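# Upright a gift box and open its lid

## Task

A closed gift box is lying on one side on the table. Turn it so it rests on its bottom, then swing the lid open until it is roughly vertical or tipped back beyond that. The lid's flap is held closed by concealed magnets that must be overcome.

## Robot and tools

Robot: one six-joint arm with cheap, somewhat loose drives, carrying a five-finger right hand. Its base sits at (0, 0, +0.158) m in the scene frame, turned about 8 degrees about vertical (quat_wxyz +0.998, -0.002, +0.001, +0.070). Scene frame: origin on the tabletop under the base, +z up, +y to the left when facing +x. A two-camera stand is fixed beside the table.

Frame: every pose, velocity, Hand target and camera pose in results is in the arm's base frame. Offsets in commands run along that frame's axes, and rotations turn about the Hand target's position.

Hand point: a spot fixed to the palm, 0.05 m in front of it and 0.15 m from the wrist face along the fingers. Its +z runs along straight fingers, +y out of the palm, +x across the palm away from the thumb. Straight fingertips extend 0.06-0.07 m past it along +z and sit 0.06 m behind it along -y. A wrist bracket on the little-finger side juts out 0.10 m across the palm and can collide. With fingers level, the wrist may hang below the hand point (up to 0.11 m palm down, 0.23 m palm up) and meet the table first.

A row is 14 numbers, each in [-1, 1]: dx, dy, dz, rx, ry, rz, little, ring, middle, index, thumb_bend, thumb_turn, force_limit, speed. The first six are an offset, not a pose: 1.0 equals 0.6 m or 180 degrees, and rx, ry, rz form one rotation vector. The six motor numbers are absolute targets: +1 open/straight, -1 closed; thumb_turn -1 places the thumb opposite the fingers, +1 beside the palm. force_limit maps -1..+1 to roughly 0..10 N at the fingertip (0..15 N for the two thumb motors). speed rises linearly from nearly zero at -1 to full at +0.48 and stays full above. The same order applies to hand_measured, hand_stopped_by and hand_load_n. To keep the hand unchanged, resend your last six motor numbers with the same force_limit and speed; at the very start, read a result first and copy its values, since a 0 is a real command.

execute_actions(actions, cameras): actions is a list of actions; each action is a list of up to 15 rows (one arm, so one row per step), one per 1/30 s step; a short action repeats its last row. Every row in an action counts from the Hand target at that action's start, so a repeated offset in the next action moves further. cameras: list of names, ["all"], or []; by default images only come with an empty actions list. An unknown name voids the call.

move(target, speed, blend, stop_force, zero, blocking, cameras): target is one 14-number row or a list of up to 15 rows, all offsets from the same starting Hand target. speed is m/s, 0.002-3.6, default 0.25 (turns up to twice that in rad/s); one value or one per target. blend in m rounds corners of a list; 0 means a full stop at each point. stop_force, 3-120 N, ends the path when the wrist sensor feels that much push against travel; it is unreliable for light or loose things and when the hand rotates; omit it when backing away from a contact. zero (with stop_force): true re-zeroes before the move, false keeps the old zero. blocking=false returns after about 0.5 s while motion continues; not allowed with stop_force. The result adds a move: line: done (within 3 mm and 2 degrees), off_target, moving, held or fault, plus limits such as paced or held. Neither done nor off_target says anything about contact. The path does not avoid obstacles; keep it away from the arm's own base.

wait(seconds 0-10), stop (brakes a running move), zoom_image(camera, region [x0, y0, x1, y1] in pixels, at most 504 by 504, on the newest image of cam_head_left, cam_head_right or cam_wrist), show_instructions (reference pictures), zero_wrist_force, finished_scene(scene = current scene's number; irreversible).

Results: end_effector_position (m) and quat, velocities (m/s, rad/s), Hand target (your last command after clipping; next offsets start here), joint positions/velocities/torques, hand_measured, hand_stopped_by (moving, target, force, stalled, fault), hand_load_n (positive pushes a finger open), Wrist force and torque in the hand's own axes plus the peak since last shown, and motor temperatures. The hand point often stops short of its target; waiting won't help, so send the remainder as an offset. Orientation commands are clipped to 32 degrees from the measured one each step.

Gripping: with the thumb turned opposite, the hand holds objects about 0.035-0.065 m thick, or handles down to 0.025 m. For a soft grip close at speed -0.94 or less. A motor stops at its force_limit and locks; to squeeze harder raise force_limit and send a more closed target; to loosen send one more open than hand_measured.

Cameras: cam_head_left and cam_head_right (896x504, fixed on one bar), cam_wrist (672x504 fisheye on the hand).

Avoid: anything leaving the table (fails the task), fast impacts, and pressing past a firm contact - the arm is stiff. An outside force near 150 N or joint torque at its limit (wrist joints about 14-16 N m) stops the arm for 10 s. Do not swing the box, drop it, or release it while it is moving. Overly strong finger loads are penalised. Motors heat when holding, stretched out or straining; 70 °C gives MOTOR HOT, 85 °C locks the arm for 30-60 s. To end a push, command the target back past the hand point.

Each tool is called after ">>>" as name([rows], argument=value, ...), one row to a line, values as JSON.

Reference images:

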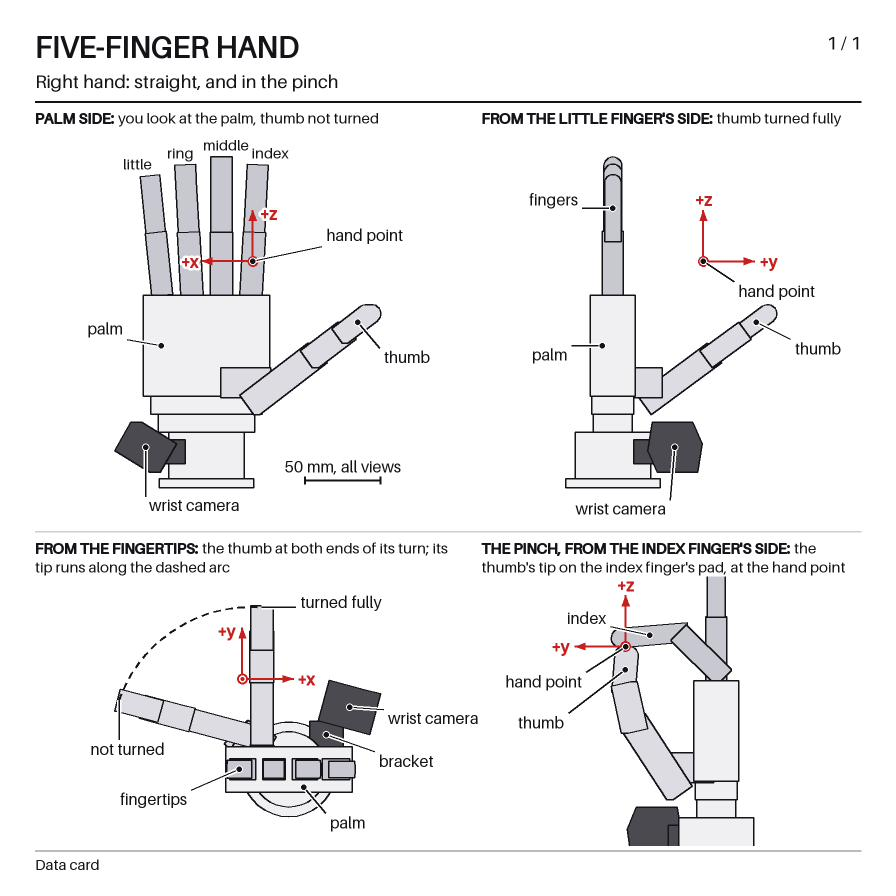

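## Session

>>> execute_actions(actions=[])

Scene clock: 0.00 s.
end_effector_position=(+0.2085, -0.2639, +0.0012) hand_measured=(+1.000, +1.000, +1.000, +1.000, +1.000, +1.000) hand_load_n=(+0.0, +0.0, +0.0, +0.0, +0.0, +0.0) hand_stopped_by=(target, target, target, target, target, target) hand_force_limit=0.00 hand_speed=-0.80 end_effector_quat_wxyz=(-0.176, -0.257, +0.950, +0.022)
Joint positions: [-1.127 -0.957 1.765 0.875 1.911 -3.207]
Joint velocities: within noise
Joint torques (N m): no reading
Motor temperatures (°C): [36 41 31 38 39 38]
Wrist force (N): no reading
Wrist torque (N m): no reading
Wrist force, peak (N): no reading
Hand target: +0.2085, -0.2639, +0.0012; -0.176, -0.257, +0.950, +0.022

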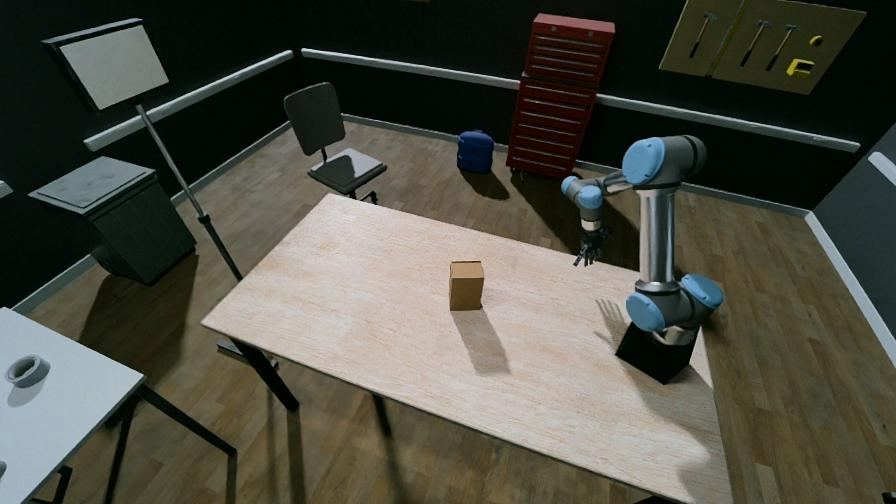

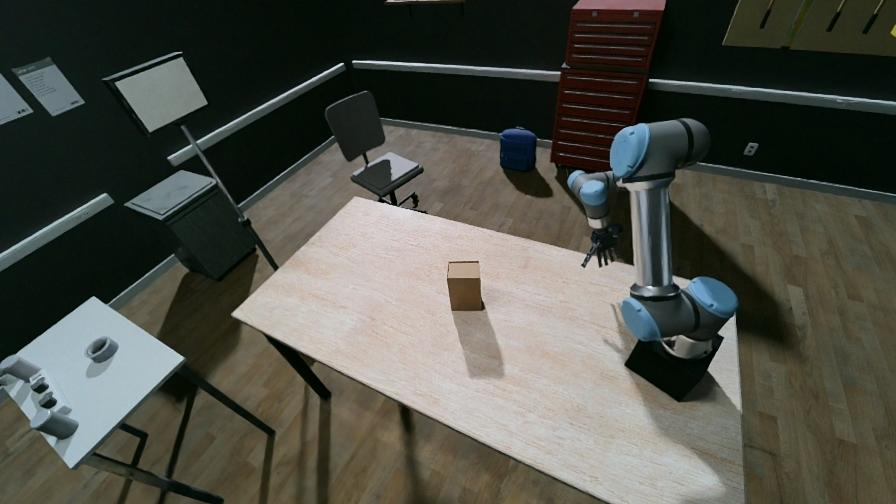

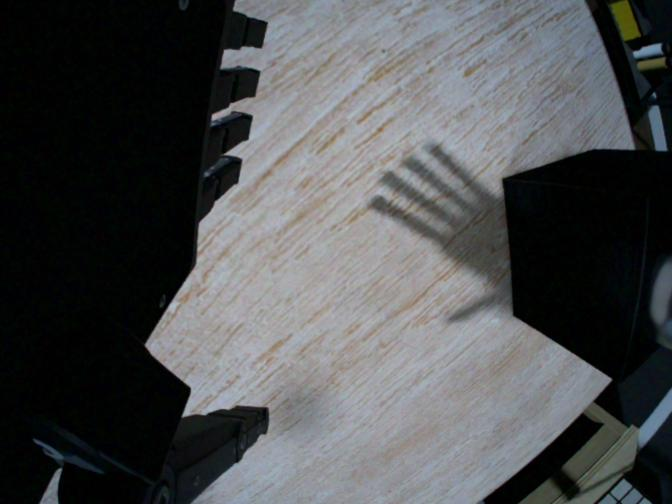

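>>> zoom_image(camera="cam_head_left", region=[415, 240, 525, 330])

>>> zoom_image(camera="cam_head_right", region=[415, 240, 525, 330])

Scaled by 4.582 from the camera's 896x504 image, which has a finer 1280x720 frame.

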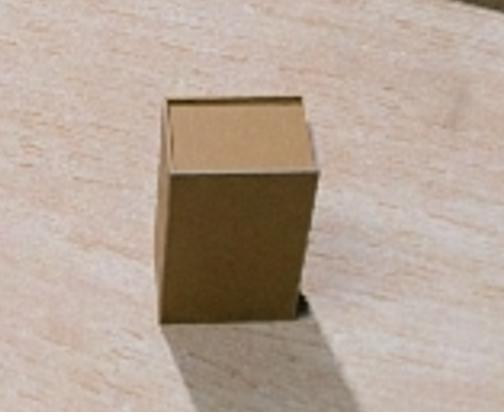

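Scaled by 4.582 from the camera's 896x504 image, which has a finer 1280x720 frame.

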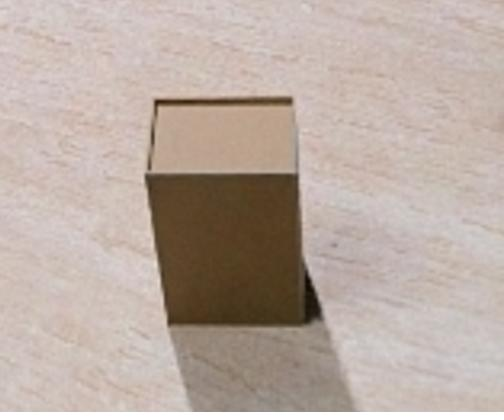

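>>> move(target=[0.7025, 0.1232, 0.248, 0.0752, -0.069, -0.0229, 1, 1, 1, 1, 1, 1, 0, -0.8], speed=0.4, cameras=["cam_wrist"])

Scene clock: 127.40 s.
end_effector_position=(+0.6284, -0.1892, +0.1496) hand_measured=(+1.000, +1.000, +1.000, +1.000, +1.000, +1.000) hand_load_n=(+0.0, +0.0, +0.0, +0.0, +0.0, -0.5) hand_stopped_by=(target, target, target, target, target, target) hand_force_limit=0.00 hand_speed=-0.80 end_effector_quat_wxyz=(+0.001, -0.225, +0.970, +0.092)
Joint positions: [-0.631 -0.273 0.035 1.948 1.45 -2.667]
Joint torques (N m): [-5.33 -35.21 -31.56 6.27 -1.13 1.64]
Wrist force (N): [0.2 0.4 0.0]
Wrist torque (N m): [0.05 0.00 -0.04]
Wrist force, peak (N): [4.3 -1.3 2.3]
Hand target: +0.6300, -0.1899, +0.1500; -0.040, -0.243, +0.963, +0.112
Off the commanded pose: 0.002 m, 6 deg.
elbow stopped short: the move would have taken joint 3 (elbow) straighter than the controller allows.
move: off_target
camera_calibration:
cam_wrist: T_world_to_cam=[[-0.681077, 0.713682, 0.163686, 0.535335], [0.655846, 0.495203, 0.569772, -0.405389], [0.325578, 0.495411, -0.805337, 0.126039], [0, 0, 0, 1]] pos_world=[0.589441, -0.24375, 0.244856]
Images, in order (width x height): cam_wrist 672x504.

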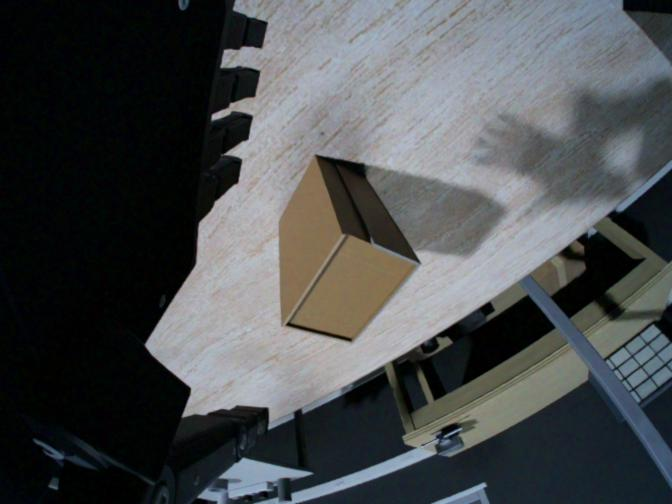

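>>> zoom_image(camera="cam_wrist", region=[260, 140, 440, 350])

Scaled by 2.400 from the camera's 672x504 image, which has a finer 960x720 frame.

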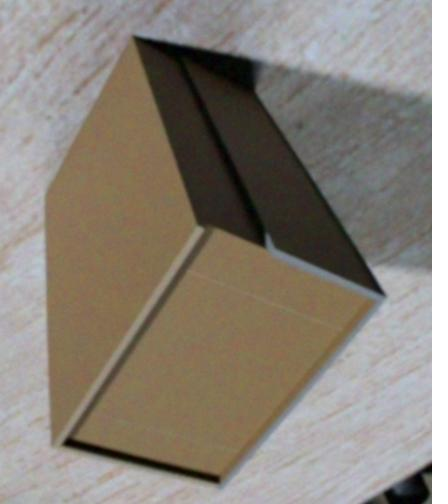

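>>> move(target=[0.1453, 0.207, -0.02, -0.3593, -0.1465, -0.0658, 1, 1, 1, 1, 1, -1, 0, 0], speed=0.4, cameras=["all"])

Scene clock: 376.67 s.
end_effector_position=(+0.7172, -0.0657, +0.1380) hand_measured=(+1.000, +1.000, +1.000, +1.000, +1.000, -1.000) hand_load_n=(+0.0, +0.0, +0.0, -0.5, +0.0, +0.0) hand_stopped_by=(target, target, target, target, target, target) hand_force_limit=0.00 hand_speed=0.00 end_effector_quat_wxyz=(+0.057, -0.107, +0.876, -0.466)
Joint positions: [-0.059 -0.642 0.767 1.028 2.484 -2.081]
Joint torques (N m): [5.6 -31.99 -32.03 -1.15 2.77 1.58]
Wrist force (N): [0.6 2.0 -0.5]
Wrist torque (N m): [0.23 -0.10 0.00]
Wrist force, peak (N): [6.2 -5.9 0.2]
Hand target: +0.7172, -0.0657, +0.1380; +0.057, -0.107, +0.876, -0.466
Off the commanded pose: 0.000 m, 0 deg.
move: done
camera_calibration:
cam_wrist: T_world_to_cam=[[-0.414107, 0.452305, -0.789896, 0.432523], [0.671674, 0.737515, 0.0701825, -0.444653], [0.614304, -0.501489, -0.609212, -0.272924], [0, 0, 0, 1]] pos_world=[0.645431, -0.00456193, 0.206586]

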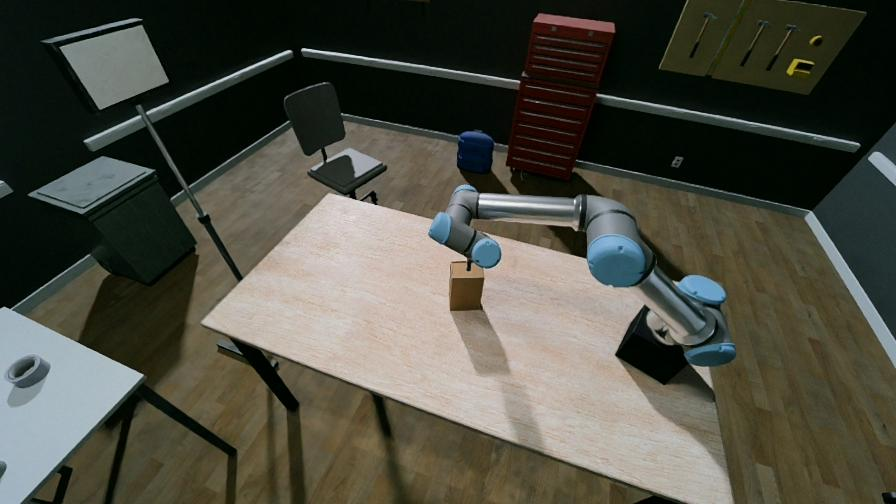

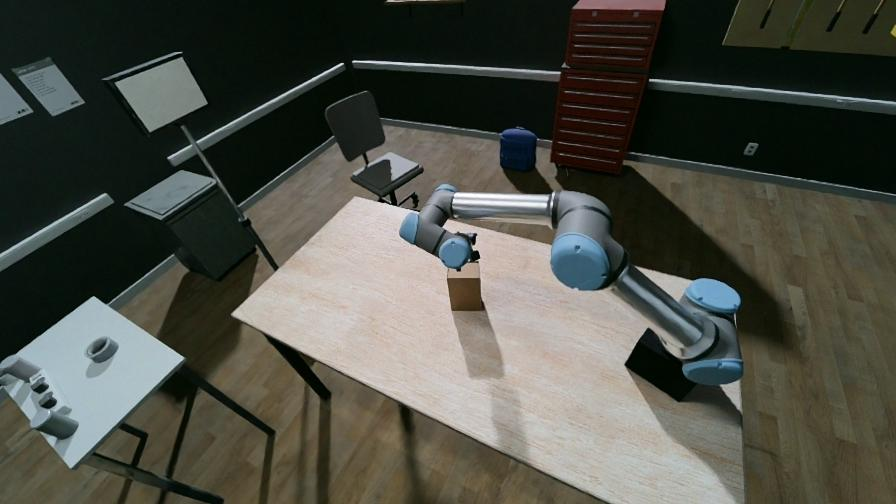

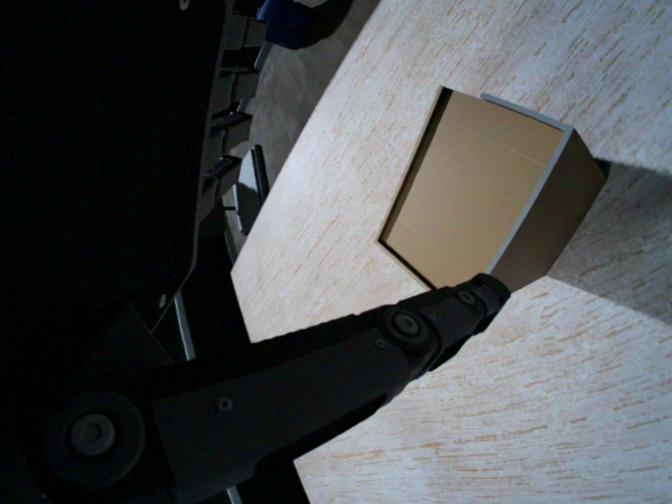

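>>> move([
  [-0.0062, -0.0103, -0.06, 0, 0, 0, 1, 1, 1, 1, 1, -1, 0, 0],
  [-0.0062, -0.0103, -0.1658, 0, 0, 0, 1, 1, 1, 1, 1, -1, 0, 0],
], speed=0.1, stop_force=8, blend=0.01, cameras=["cam_wrist", "cam_head_right"])

Scene clock: 425.53 s.
end_effector_position=(+0.7135, -0.0719, +0.0385) hand_measured=(+1.000, +1.000, +1.000, +1.000, +1.000, -1.000) hand_load_n=(+0.0, +0.0, +0.0, +0.0, +0.0, +0.0) hand_stopped_by=(target, target, target, target, target, target) hand_force_limit=0.00 hand_speed=0.00 end_effector_quat_wxyz=(+0.057, -0.107, +0.876, -0.466)
Joint positions: [-0.069 -0.587 0.921 0.808 2.48 -2.096]
Joint torques (N m): [-5.95 -31.56 -1.45 -1.26 0.05 -0.77]
Wrist force (N): [0.3 2.2 -0.7]
Wrist torque (N m): [0.27 -0.07 -0.01]
Wrist force, peak (N): [0.5 2.8 -0.3]
Hand target: +0.7135, -0.0719, +0.0385; +0.057, -0.107, +0.876, -0.466
Off the commanded pose: 0.000 m, 0 deg.
move: done
camera_calibration:
cam_wrist: T_world_to_cam=[[-0.414103, 0.452202, -0.789957, 0.355203], [0.671734, 0.737475, 0.0700306, -0.430635], [0.614241, -0.501641, -0.60915, -0.334345], [0, 0, 0, 1]] pos_world=[0.641731, -0.0107623, 0.107086]
Images, in order (width x height): cam_head_right 896x504, cam_wrist 672x504.

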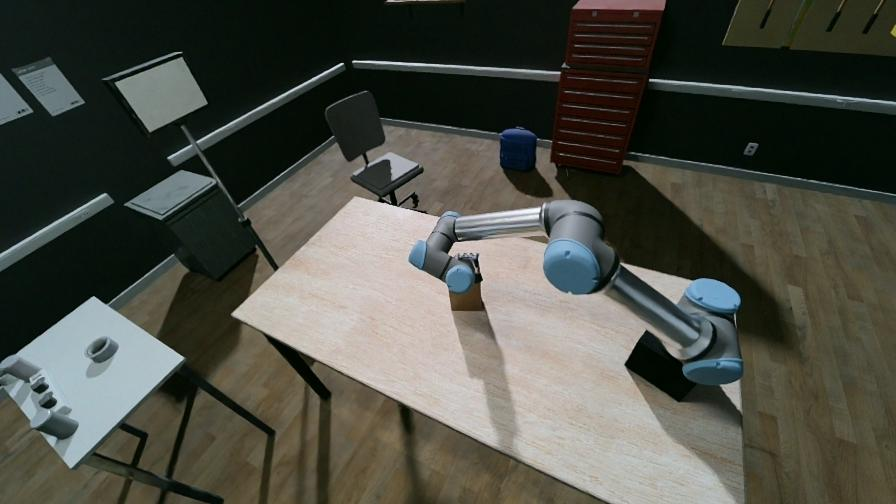

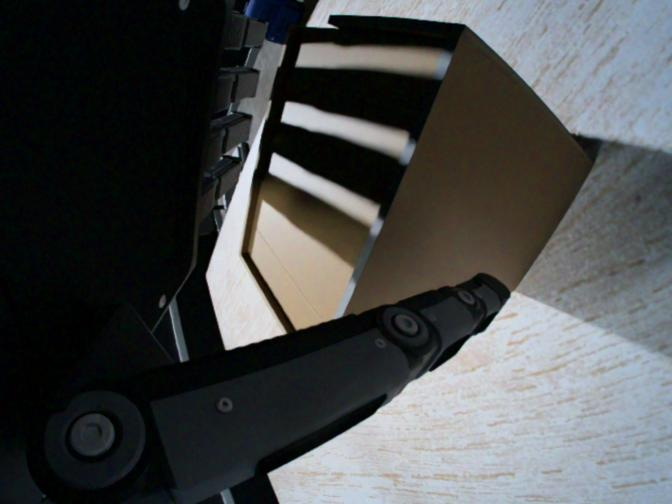

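>>> move([
  [0, 0, 0, 0, 0, 0, 0.6, 0.6, 0.6, 0.6, 1, -1, -0.7, -0.3],
  [0, 0, 0, 0, 0, 0, 0.2, 0.2, 0.2, 0.2, 0.6, -1, -0.8, -0.9],
], cameras=["cam_wrist"])

Scene clock: 447.87 s.
end_effector_position=(+0.7135, -0.0719, +0.0385) hand_measured=(+0.564, +0.594, +0.602, +0.612, +0.810, -1.000) hand_load_n=(+0.5, +0.0, +0.0, +1.5, +1.5, +0.0) hand_stopped_by=(force, force, force, force, force, target) hand_force_limit=-0.80 hand_speed=-0.90 end_effector_quat_wxyz=(+0.057, -0.107, +0.876, -0.466)
Joint positions: [-0.069 -0.587 0.921 0.808 2.48 -2.096]
Joint torques (N m): [-4.93 -34.31 -5.58 4.2 1.55 -0.71]
Wrist force (N): [0.3 -0.2 -0.1]
Wrist torque (N m): [0.16 -0.09 -0.02]
Wrist force, peak (N): [0.9 -6.2 -1.4]
Hand target: +0.7135, -0.0719, +0.0385; +0.057, -0.107, +0.876, -0.466
Off the commanded pose: 0.000 m, 0 deg.
move: done
camera_calibration:
cam_wrist: T_world_to_cam=[[-0.414053, 0.452164, -0.790005, 0.355175], [0.67173, 0.737478, 0.0700368, -0.430633], [0.61428, -0.501671, -0.609087, -0.334377], [0, 0, 0, 1]] pos_world=[0.641731, -0.0107624, 0.107086]
Images, in order (width x height): cam_wrist 672x504.

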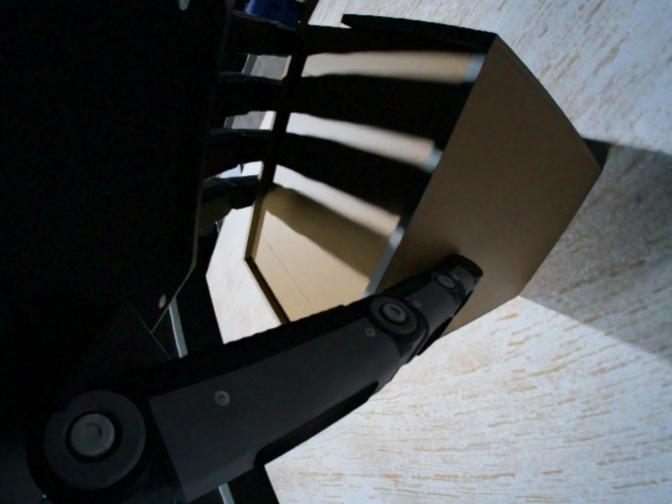

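>>> move(target=[0, 0, 0, 0, 0, 0, 0.25, 0.25, 0.25, 0.25, 0.5, -1, -0.4, -0.88], cameras=["cam_wrist"])

Scene clock: 459.97 s.
end_effector_position=(+0.7135, -0.0719, +0.0385) hand_measured=(+0.520, +0.540, +0.572, +0.602, +0.808, -1.000) hand_load_n=(+2.0, +5.0, +0.5, +0.0, +11.0, +3.5) hand_stopped_by=(force, force, force, force, force, target) hand_force_limit=-0.40 hand_speed=-0.88 end_effector_quat_wxyz=(+0.057, -0.107, +0.876, -0.466)
Joint positions: [-0.069 -0.587 0.921 0.808 2.48 -2.096]
Joint torques (N m): [-5.76 -39.59 -12.65 3.55 -0.11 -0.85]
Wrist force (N): [0.4 -5.3 -3.3]
Wrist torque (N m): [-0.08 -0.05 -0.32]
Wrist force, peak (N): [2.1 -6.3 -2.7]
Hand target: +0.7135, -0.0719, +0.0385; +0.057, -0.107, +0.876, -0.466
Off the commanded pose: 0.000 m, 0 deg.
move: done
camera_calibration:
cam_wrist: T_world_to_cam=[[-0.414181, 0.452163, -0.789938, 0.35525], [0.671742, 0.737478, 0.0699272, -0.430628], [0.61418, -0.501672, -0.609186, -0.334302], [0, 0, 0, 1]] pos_world=[0.641731, -0.0107624, 0.107086]
Images, in order (width x height): cam_wrist 672x504.

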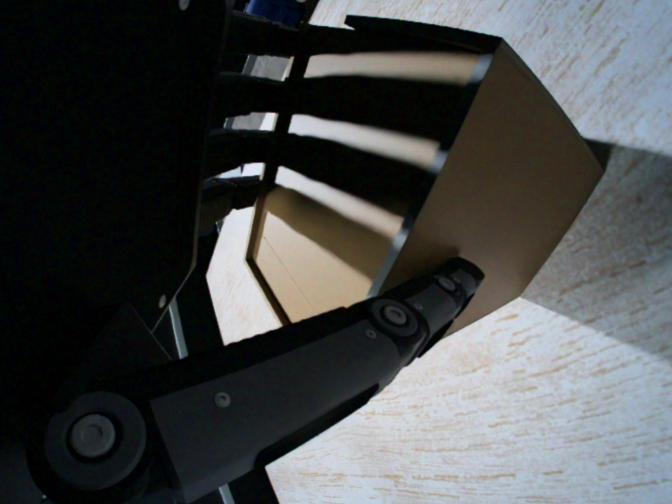

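>>> move(target=[0, 0, 0, 0, 0, 0, 0.25, 0.25, 0.2, 0.2, 0.5, -1, -0.3, -0.88], cameras=[])

Scene clock: 466.70 s.
end_effector_position=(+0.7135, -0.0719, +0.0385) hand_measured=(+0.520, +0.540, +0.550, +0.570, +0.808, -1.000) hand_load_n=(+0.5, +1.5, +4.5, +3.0, +14.0, +2.5) hand_stopped_by=(force, force, force, force, force, target) hand_force_limit=-0.30 hand_speed=-0.88 end_effector_quat_wxyz=(+0.057, -0.107, +0.876, -0.466)
Joint positions: [-0.069 -0.587 0.921 0.808 2.48 -2.096]
Joint torques (N m): [-4.81 -43.55 -20.11 -0.15 -0.42 -0.59]
Wrist force (N): [-1.0 -6.5 -3.0]
Wrist torque (N m): [-0.04 -0.03 -0.16]
Wrist force, peak (N): [-0.5 -8.0 -2.9]
Hand target: +0.7135, -0.0719, +0.0385; +0.057, -0.107, +0.876, -0.466
Off the commanded pose: 0.000 m, 0 deg.
move: done
No camera images: "cameras" was empty.

>>> move(target=[0, 0, 0.05, 0, 0, 0, 0.25, 0.25, 0.2, 0.2, 0.5, -1, -0.3, -0.88], speed=0.06, cameras=["cam_wrist", "cam_head_left"])

Scene clock: 473.10 s.
end_effector_position=(+0.7135, -0.0719, +0.0684) hand_measured=(+0.520, +0.540, +0.550, +0.570, +0.808, -1.000) hand_load_n=(+0.5, +1.0, +3.5, +2.5, +15.0, +1.5) hand_stopped_by=(force, force, force, force, force, target) hand_force_limit=-0.30 hand_speed=-0.88 end_effector_quat_wxyz=(+0.057, -0.107, +0.876, -0.466)
Joint positions: [-0.069 -0.614 0.893 0.863 2.48 -2.096]
Joint torques (N m): [-1.23 -80.53 -33.83 5.24 3.23 0.92]
Wrist force (N): [0.6 5.2 1.3]
Wrist torque (N m): [0.31 -0.14 0.06]
Wrist force, peak (N): [-1.0 -7.4 -3.5]
Hand target: +0.7135, -0.0719, +0.0685; +0.057, -0.107, +0.876, -0.466
Off the commanded pose: 0.000 m, 0 deg.
move: done
camera_calibration:
cam_wrist: T_world_to_cam=[[-0.414103, 0.452202, -0.789957, 0.378822], [0.671734, 0.737475, 0.0700306, -0.432729], [0.614241, -0.501641, -0.60915, -0.316131], [0, 0, 0, 1]] pos_world=[0.641731, -0.0107623, 0.136986]
Images, in order (width x height): cam_head_left 896x504, cam_wrist 672x504.

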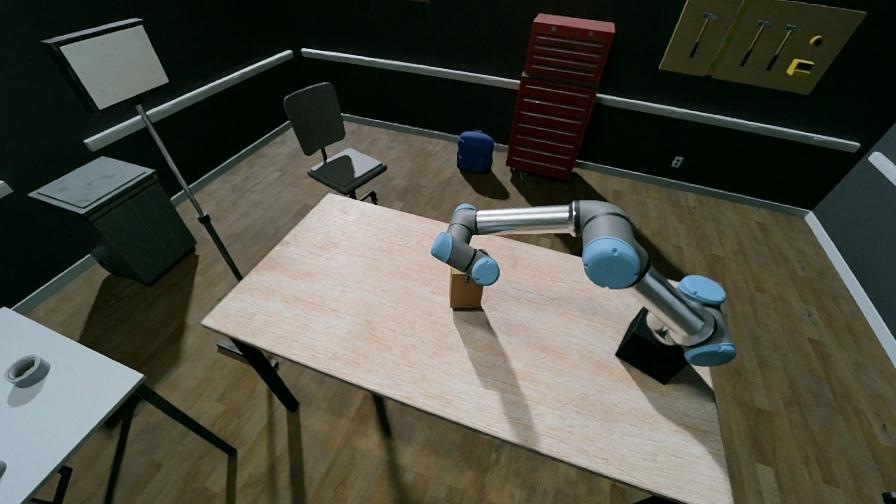

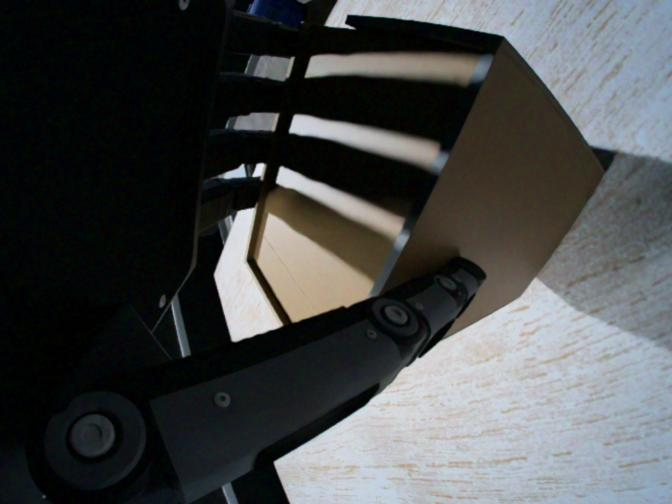

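>>> move(target=[-0.2045, -0.0693, -0.0183, 0.1617, 0.0403, 0, 0.25, 0.25, 0.2, 0.2, 0.5, -1, -0.3, -0.88], speed=0.12, cameras=["all"])

Scene clock: 509.20 s.
end_effector_position=(+0.5908, -0.1135, +0.0576) hand_measured=(+0.520, +0.540, +0.550, +0.570, +0.808, -1.000) hand_load_n=(+0.0, +1.5, +4.0, +2.0, +15.0, +1.5) hand_stopped_by=(force, force, force, force, force, target) hand_force_limit=-0.30 hand_speed=-0.88 end_effector_quat_wxyz=(+0.028, -0.118, +0.967, -0.224)
Joint positions: [-0.366 -0.881 1.286 0.892 1.939 -2.231]
Joint torques (N m): [-5.64 -69.31 -2.06 5.6 -0.4 -1.5]
Wrist force (N): [0.1 2.8 2.4]
Wrist torque (N m): [0.32 -0.06 0.07]
Wrist force, peak (N): [-0.3 7.0 0.3]
Hand target: +0.5908, -0.1135, +0.0576; +0.028, -0.118, +0.967, -0.224
Off the commanded pose: 0.000 m, 0 deg.
move: done
camera_calibration:
cam_wrist: T_world_to_cam=[[-0.492092, 0.765313, -0.414899, 0.398247], [0.698151, 0.631641, 0.337067, -0.361909], [0.520029, -0.123794, -0.84513, -0.156153], [0, 0, 0, 1]] pos_world=[0.529846, -0.0955182, 0.15525]

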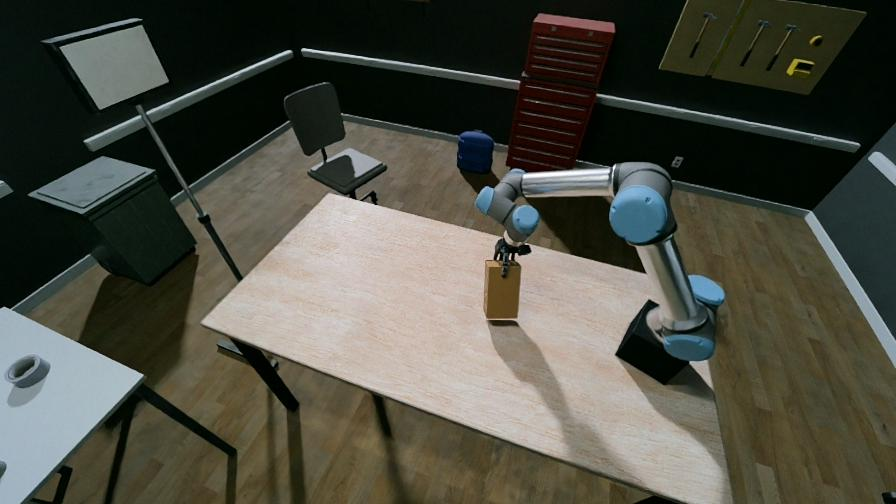

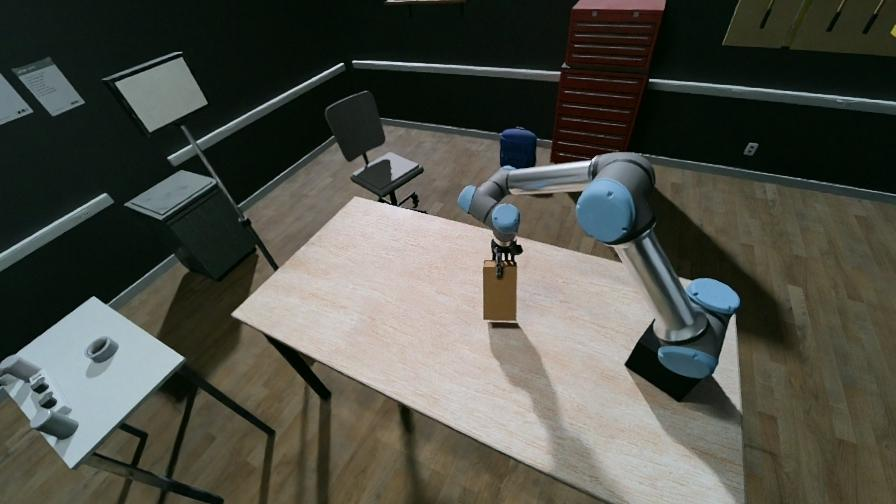

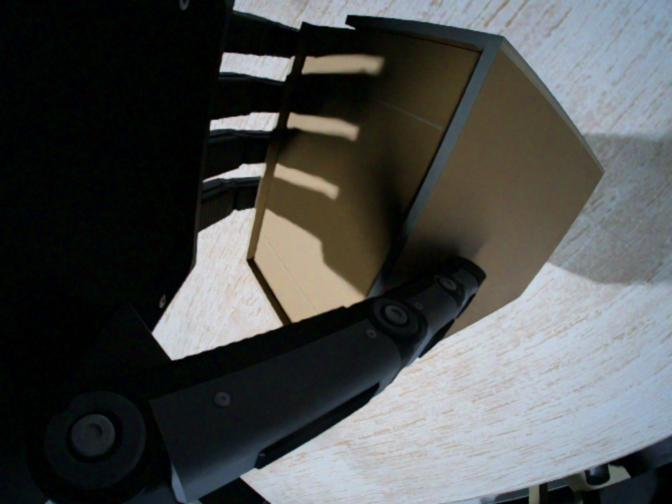

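>>> move(target=[0, 0, -0.06, 0, 0, 0, 0.25, 0.25, 0.2, 0.2, 0.5, -1, -0.3, -0.88], speed=0.02, stop_force=3.5, cameras=[])

Scene clock: 521.00 s.
end_effector_position=(+0.5908, -0.1135, +0.0330) hand_measured=(+0.520, +0.540, +0.550, +0.570, +0.808, -1.000) hand_load_n=(+0.5, +1.5, +3.5, +2.0, +15.0, +1.0) hand_stopped_by=(force, force, force, force, force, target) hand_force_limit=-0.30 hand_speed=-0.88 end_effector_quat_wxyz=(+0.028, -0.118, +0.967, -0.224)
Joint positions: [-0.366 -0.856 1.311 0.843 1.939 -2.231]
Joint torques (N m): [-5.49 -67.65 -30.36 5.41 -0.13 -0.3]
Wrist force (N): [0.5 2.2 0.5]
Wrist torque (N m): [0.13 -0.13 0.07]
Wrist force, peak (N): [2.5 -6.0 -6.5]
Hand target: +0.5908, -0.1135, +0.0330; +0.028, -0.118, +0.967, -0.224 (not the last commanded pose)
Off the commanded pose: 0.011 m, 0 deg.
move: contact
No camera images: "cameras" was empty.

>>> move([
  [0.0193, -0.0775, -0.0263, 0.0808, 0.0202, 0, 0.25, 0.25, 0.2, 0.2, 0.5, -1, -0.3, -0.88],
  [0.0361, -0.1448, -0.0755, 0.1617, 0.0403, 0, 0.25, 0.25, 0.2, 0.2, 0.5, -1, -0.3, -0.88],
  [0.0493, -0.1977, -0.141, 0.2425, 0.0605, 0, 0.25, 0.25, 0.2, 0.2, 0.5, -1, -0.3, -0.88],
], speed=0.1, blend=0.004, cameras=["all"])

Scene clock: 542.83 s.
end_effector_position=(+0.6202, -0.2321, -0.0516) hand_measured=(+0.520, +0.540, +0.550, +0.570, +0.808, -1.000) hand_load_n=(+0.5, +2.0, +4.0, +2.5, +12.5, +1.0) hand_stopped_by=(force, force, force, force, force, target) hand_force_limit=-0.30 hand_speed=-0.88 end_effector_quat_wxyz=(-0.020, -0.120, +0.979, +0.163)
Joint positions: [-0.724 -0.09 0.25 1.686 1.386 -2.564]
Joint torques (N m): [5.8 -37.1 -32.44 6.88 0.87 -1.36]
Wrist force (N): [0.3 -0.6 2.6]
Wrist torque (N m): [0.06 -0.13 0.02]
Wrist force, peak (N): [-0.5 4.3 1.7]
Hand target: +0.6204, -0.2321, -0.0516; -0.020, -0.120, +0.979, +0.163
Off the commanded pose: 0.000 m, 0 deg.
move: done
camera_calibration:
cam_wrist: T_world_to_cam=[[-0.50186, 0.805369, 0.315464, 0.511241], [0.787146, 0.274081, 0.552522, -0.397834], [0.358521, 0.525605, -0.771493, -0.0237105], [0, 0, 0, 1]] pos_world=[0.578225, -0.290236, 0.0402414]

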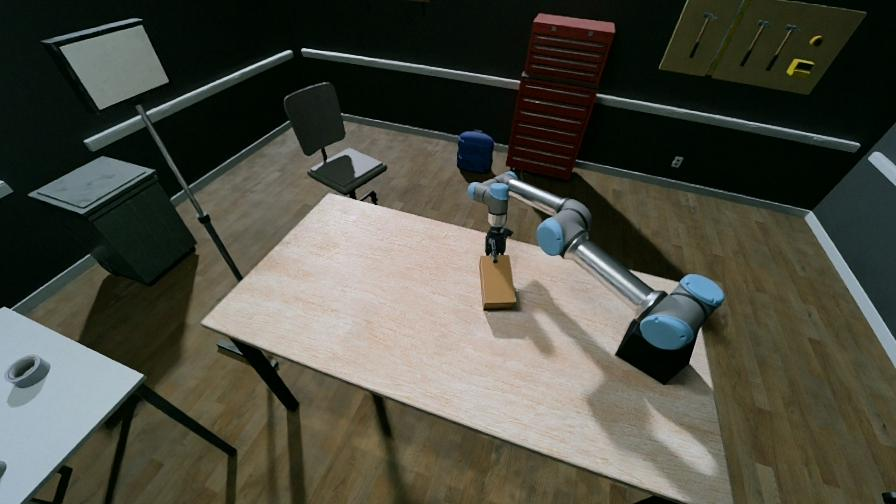

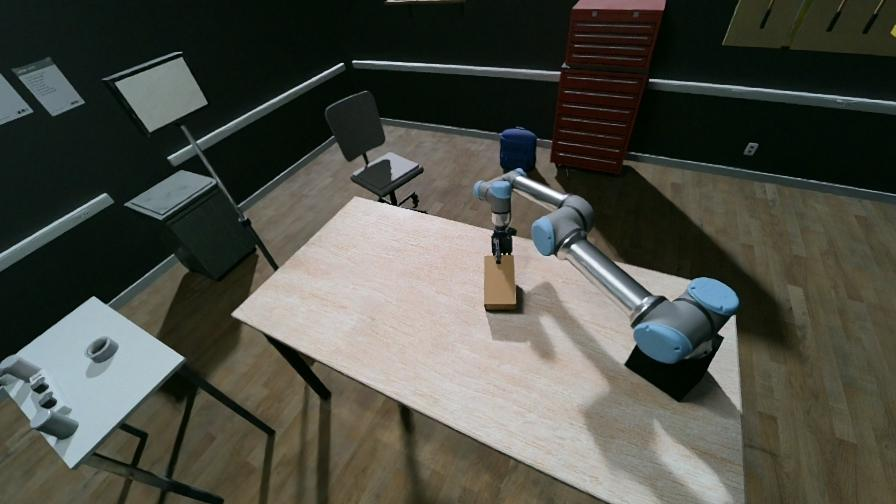

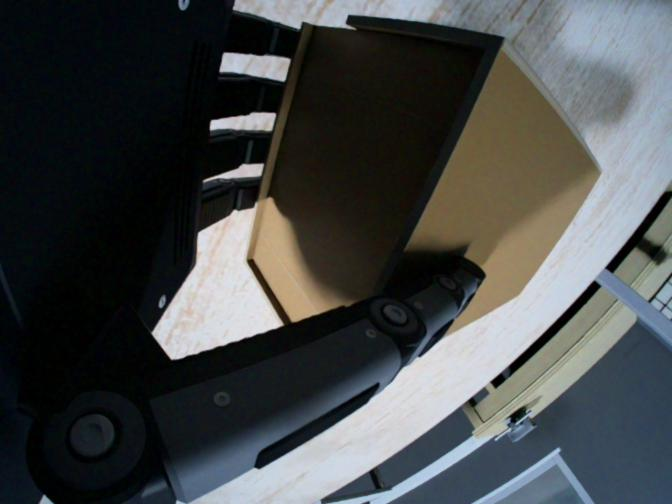

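>>> move(target=[-0.0937, 0.0082, -0.0505, 0.0539, 0.0134, 0, 0.25, 0.25, 0.2, 0.2, 0.5, -1, -0.3, -0.88], speed=0.05, cameras=["all"])

Scene clock: 554.83 s.
end_effector_position=(+0.5642, -0.2272, -0.0819) hand_measured=(+0.520, +0.540, +0.550, +0.570, +0.808, -1.000) hand_load_n=(+0.5, +1.5, +2.0, +2.5, +11.5, +1.0) hand_stopped_by=(force, force, force, force, force, target) hand_force_limit=-0.30 hand_speed=-0.88 end_effector_quat_wxyz=(-0.030, -0.118, +0.961, +0.248)
Joint positions: [-0.801 -0.139 0.55 1.606 1.326 -2.672]
Joint torques (N m): [-8.78 -82.51 0.88 -0.18 -0.95 -1.89]
Wrist force (N): [-1.7 -1.6 -1.5]
Wrist torque (N m): [0.21 -0.22 0.01]
Wrist force, peak (N): [0.0 -1.9 3.0]
Hand target: +0.5641, -0.2272, -0.0819; -0.030, -0.118, +0.961, +0.248
Off the commanded pose: 0.000 m, 0 deg.
move: done
camera_calibration:
cam_wrist: T_world_to_cam=[[-0.485553, 0.738618, 0.467634, 0.47677], [0.810665, 0.18021, 0.557088, -0.372558], [0.327203, 0.64959, -0.686273, 0.0232802], [0, 0, 0, 1]] pos_world=[0.525899, -0.300135, 0.000570183]

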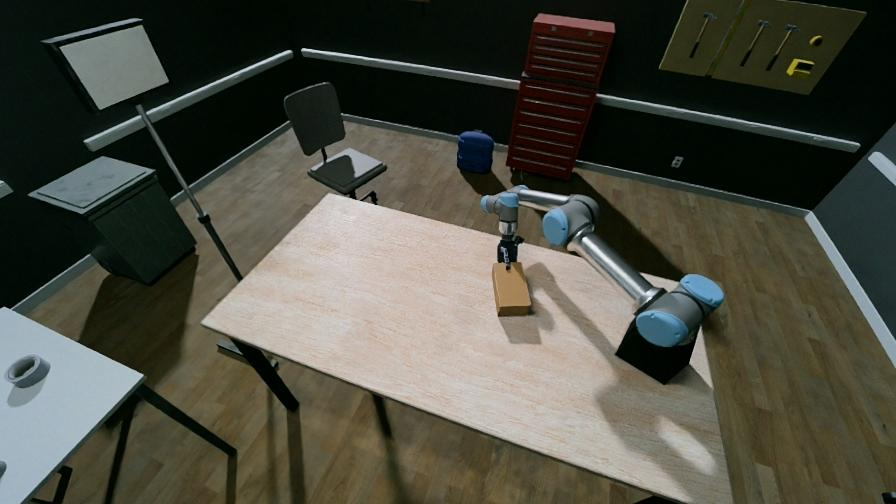

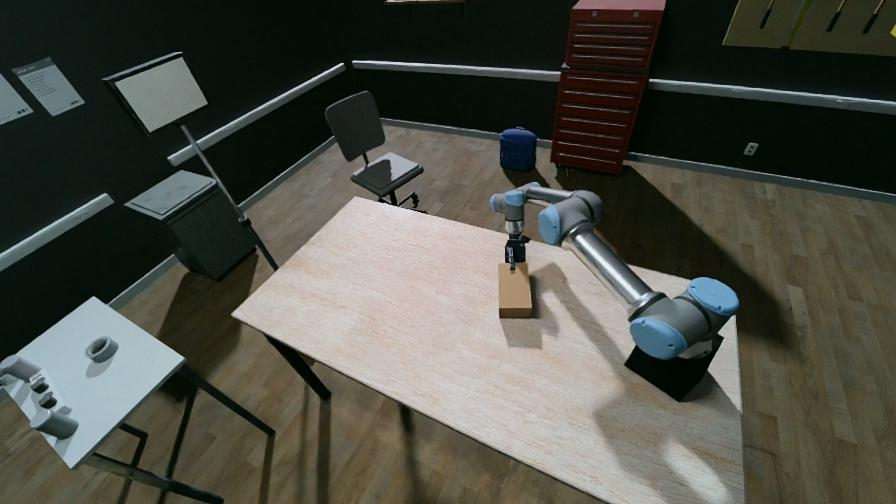

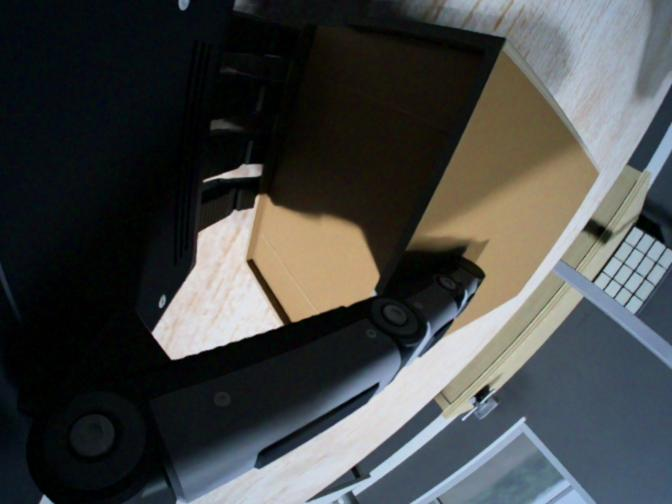

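>>> move(target=[0.0015, -0.006, -0.016, 0.01617, 0.00403, 0, 0.25, 0.25, 0.2, 0.2, 0.5, -1, -0.3, -0.88], speed=0.04, cameras=[])

>>> zoom_image(camera="cam_head_left", region=[470, 220, 570, 330])

Scene clock: 568.93 s.
end_effector_position=(+0.5650, -0.2308, -0.0915) hand_measured=(+0.520, +0.540, +0.550, +0.568, +0.806, -1.000) hand_load_n=(+0.5, +0.0, -16.0, -11.0, +4.5, +0.0) hand_stopped_by=(force, force, force, force, force, target) hand_force_limit=-0.30 hand_speed=-0.88 end_effector_quat_wxyz=(-0.033, -0.117, +0.954, +0.273)
Joint positions: [-0.811 -0.058 0.438 1.687 1.307 -2.693]
Joint torques (N m): [-4.26 -20.75 -18.28 3.06 3.08 -1.64]
Wrist force (N): [-13.9 6.0 -31.5]
Wrist torque (N m): [0.97 -0.62 -0.32]
Wrist force, peak (N): [-13.9 6.1 -32.0]
Hand target: +0.5650, -0.2308, -0.0915; -0.034, -0.117, +0.954, +0.273
Off the commanded pose: 0.000 m, 0 deg.
move: done
No camera images: "cameras" was empty.

Scaled by 4.582 from the camera's 896x504 image, which has a finer 1280x720 frame.
This view is cut from an older image: the scene may have changed since it was taken.

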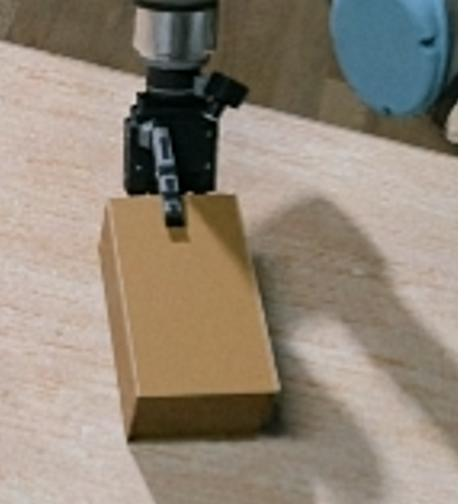

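>>> move(target=[0, 0, 0.006, 0, 0, 0, 0.25, 0.25, 0.2, 0.2, 0.5, -1, -0.3, -0.88], speed=0.02, cameras=["all"])

>>> zoom_image(camera="cam_head_left", region=[470, 220, 570, 330])

Scene clock: 575.03 s.
end_effector_position=(+0.5650, -0.2308, -0.0881) hand_measured=(+0.520, +0.540, +0.550, +0.570, +0.806, -1.000) hand_load_n=(+1.0, +0.0, -9.0, -5.0, +3.5, +0.0) hand_stopped_by=(force, force, force, force, force, target) hand_force_limit=-0.30 hand_speed=-0.88 end_effector_quat_wxyz=(-0.034, -0.117, +0.954, +0.273)
Joint positions: [-0.811 -0.065 0.443 1.689 1.307 -2.693]
Joint torques (N m): [-1.96 -82.64 -1 2.95 1.81 -0.79]
Wrist force (N): [0.8 8.6 -5.4]
Wrist torque (N m): [0.02 0.04 0.15]
Wrist force, peak (N): [-14.2 6.5 -32.7]
Hand target: +0.5650, -0.2308, -0.0879; -0.034, -0.117, +0.954, +0.273
Off the commanded pose: 0.000 m, 0 deg.
move: done
camera_calibration:
cam_wrist: T_world_to_cam=[[-0.47927, 0.713624, 0.510922, 0.477208], [0.817805, 0.151803, 0.555113, -0.379843], [0.318583, 0.683884, -0.65636, 0.0364867], [0, 0, 0, 1]] pos_world=[0.527725, -0.307838, -0.00901178]

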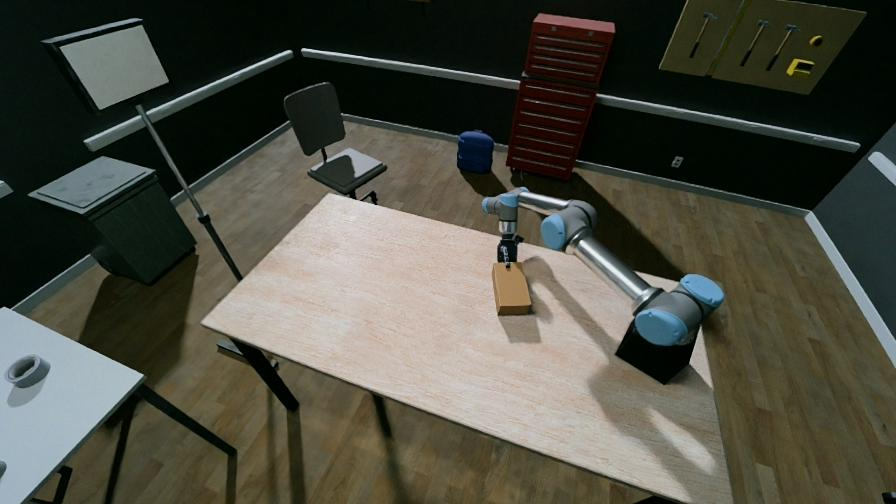

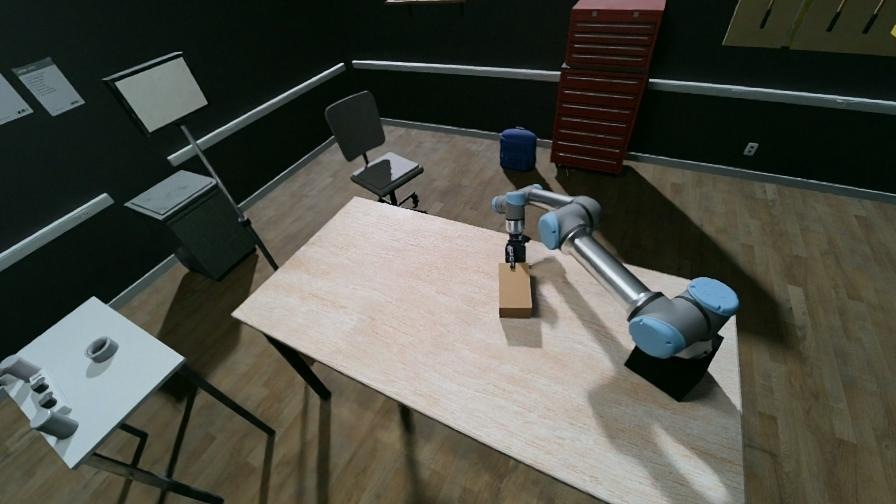

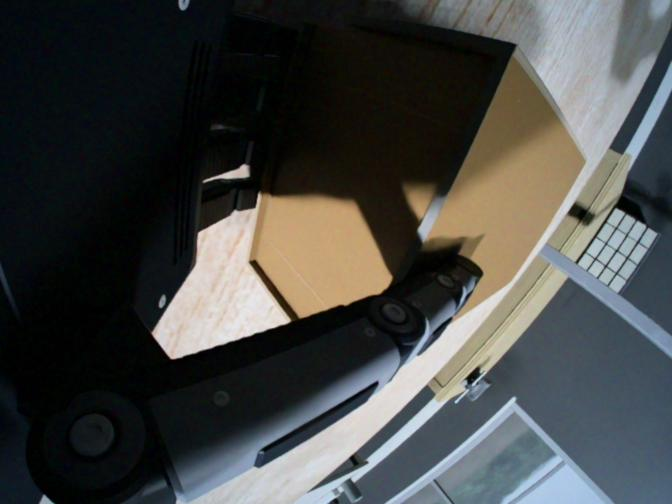

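Scaled by 4.582 from the camera's 896x504 image, which has a finer 1280x720 frame.

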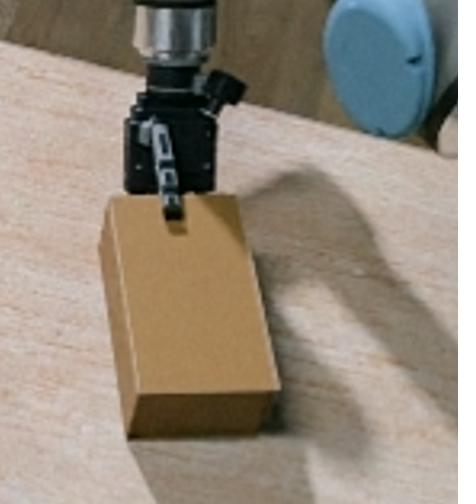

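>>> move(target=[0, 0, 0.002, 0, 0, 0, 0.25, 0.25, 0.2, 0.2, 1, -1, -0.3, -0.8], speed=0.02, cameras=["cam_wrist"])

Scene clock: 609.90 s.
end_effector_position=(+0.5650, -0.2308, -0.0867) hand_measured=(+0.520, +0.540, +0.550, +0.570, +1.000, -1.000) hand_load_n=(+1.0, +0.0, -9.5, -4.5, +0.0, +0.0) hand_stopped_by=(force, force, force, force, target, target) hand_force_limit=-0.30 hand_speed=-0.80 end_effector_quat_wxyz=(-0.034, -0.117, +0.954, +0.273)
Joint positions: [-0.811 -0.067 0.445 1.689 1.307 -2.693]
Joint torques (N m): [6.24 -84.14 -2.12 2.55 -0.08 0.94]
Wrist force (N): [4.4 9.8 -2.7]
Wrist torque (N m): [0.03 0.17 0.31]
Wrist force, peak (N): [4.3 9.9 -2.8]
Hand target: +0.5650, -0.2308, -0.0867; -0.034, -0.117, +0.954, +0.273
Off the commanded pose: 0.000 m, 0 deg.
move: done
camera_calibration:
cam_wrist: T_world_to_cam=[[-0.479311, 0.713692, 0.510789, 0.476582], [0.817737, 0.151826, 0.555207, -0.380658], [0.318695, 0.683807, -0.656385, 0.0372901], [0, 0, 0, 1]] pos_world=[0.527825, -0.307838, -0.007612]
Images, in order (width x height): cam_wrist 672x504.

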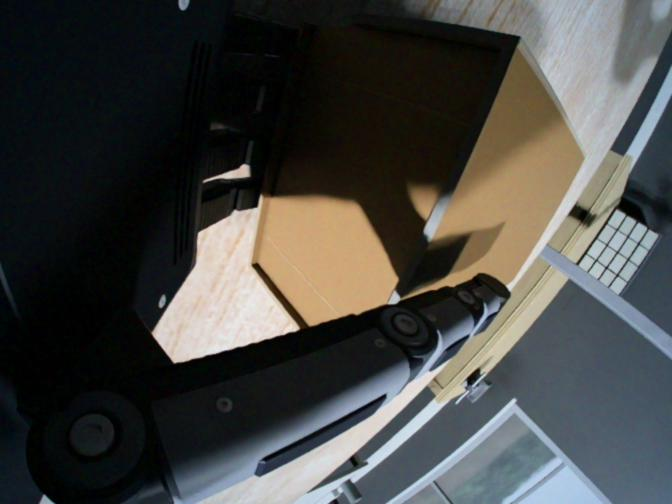

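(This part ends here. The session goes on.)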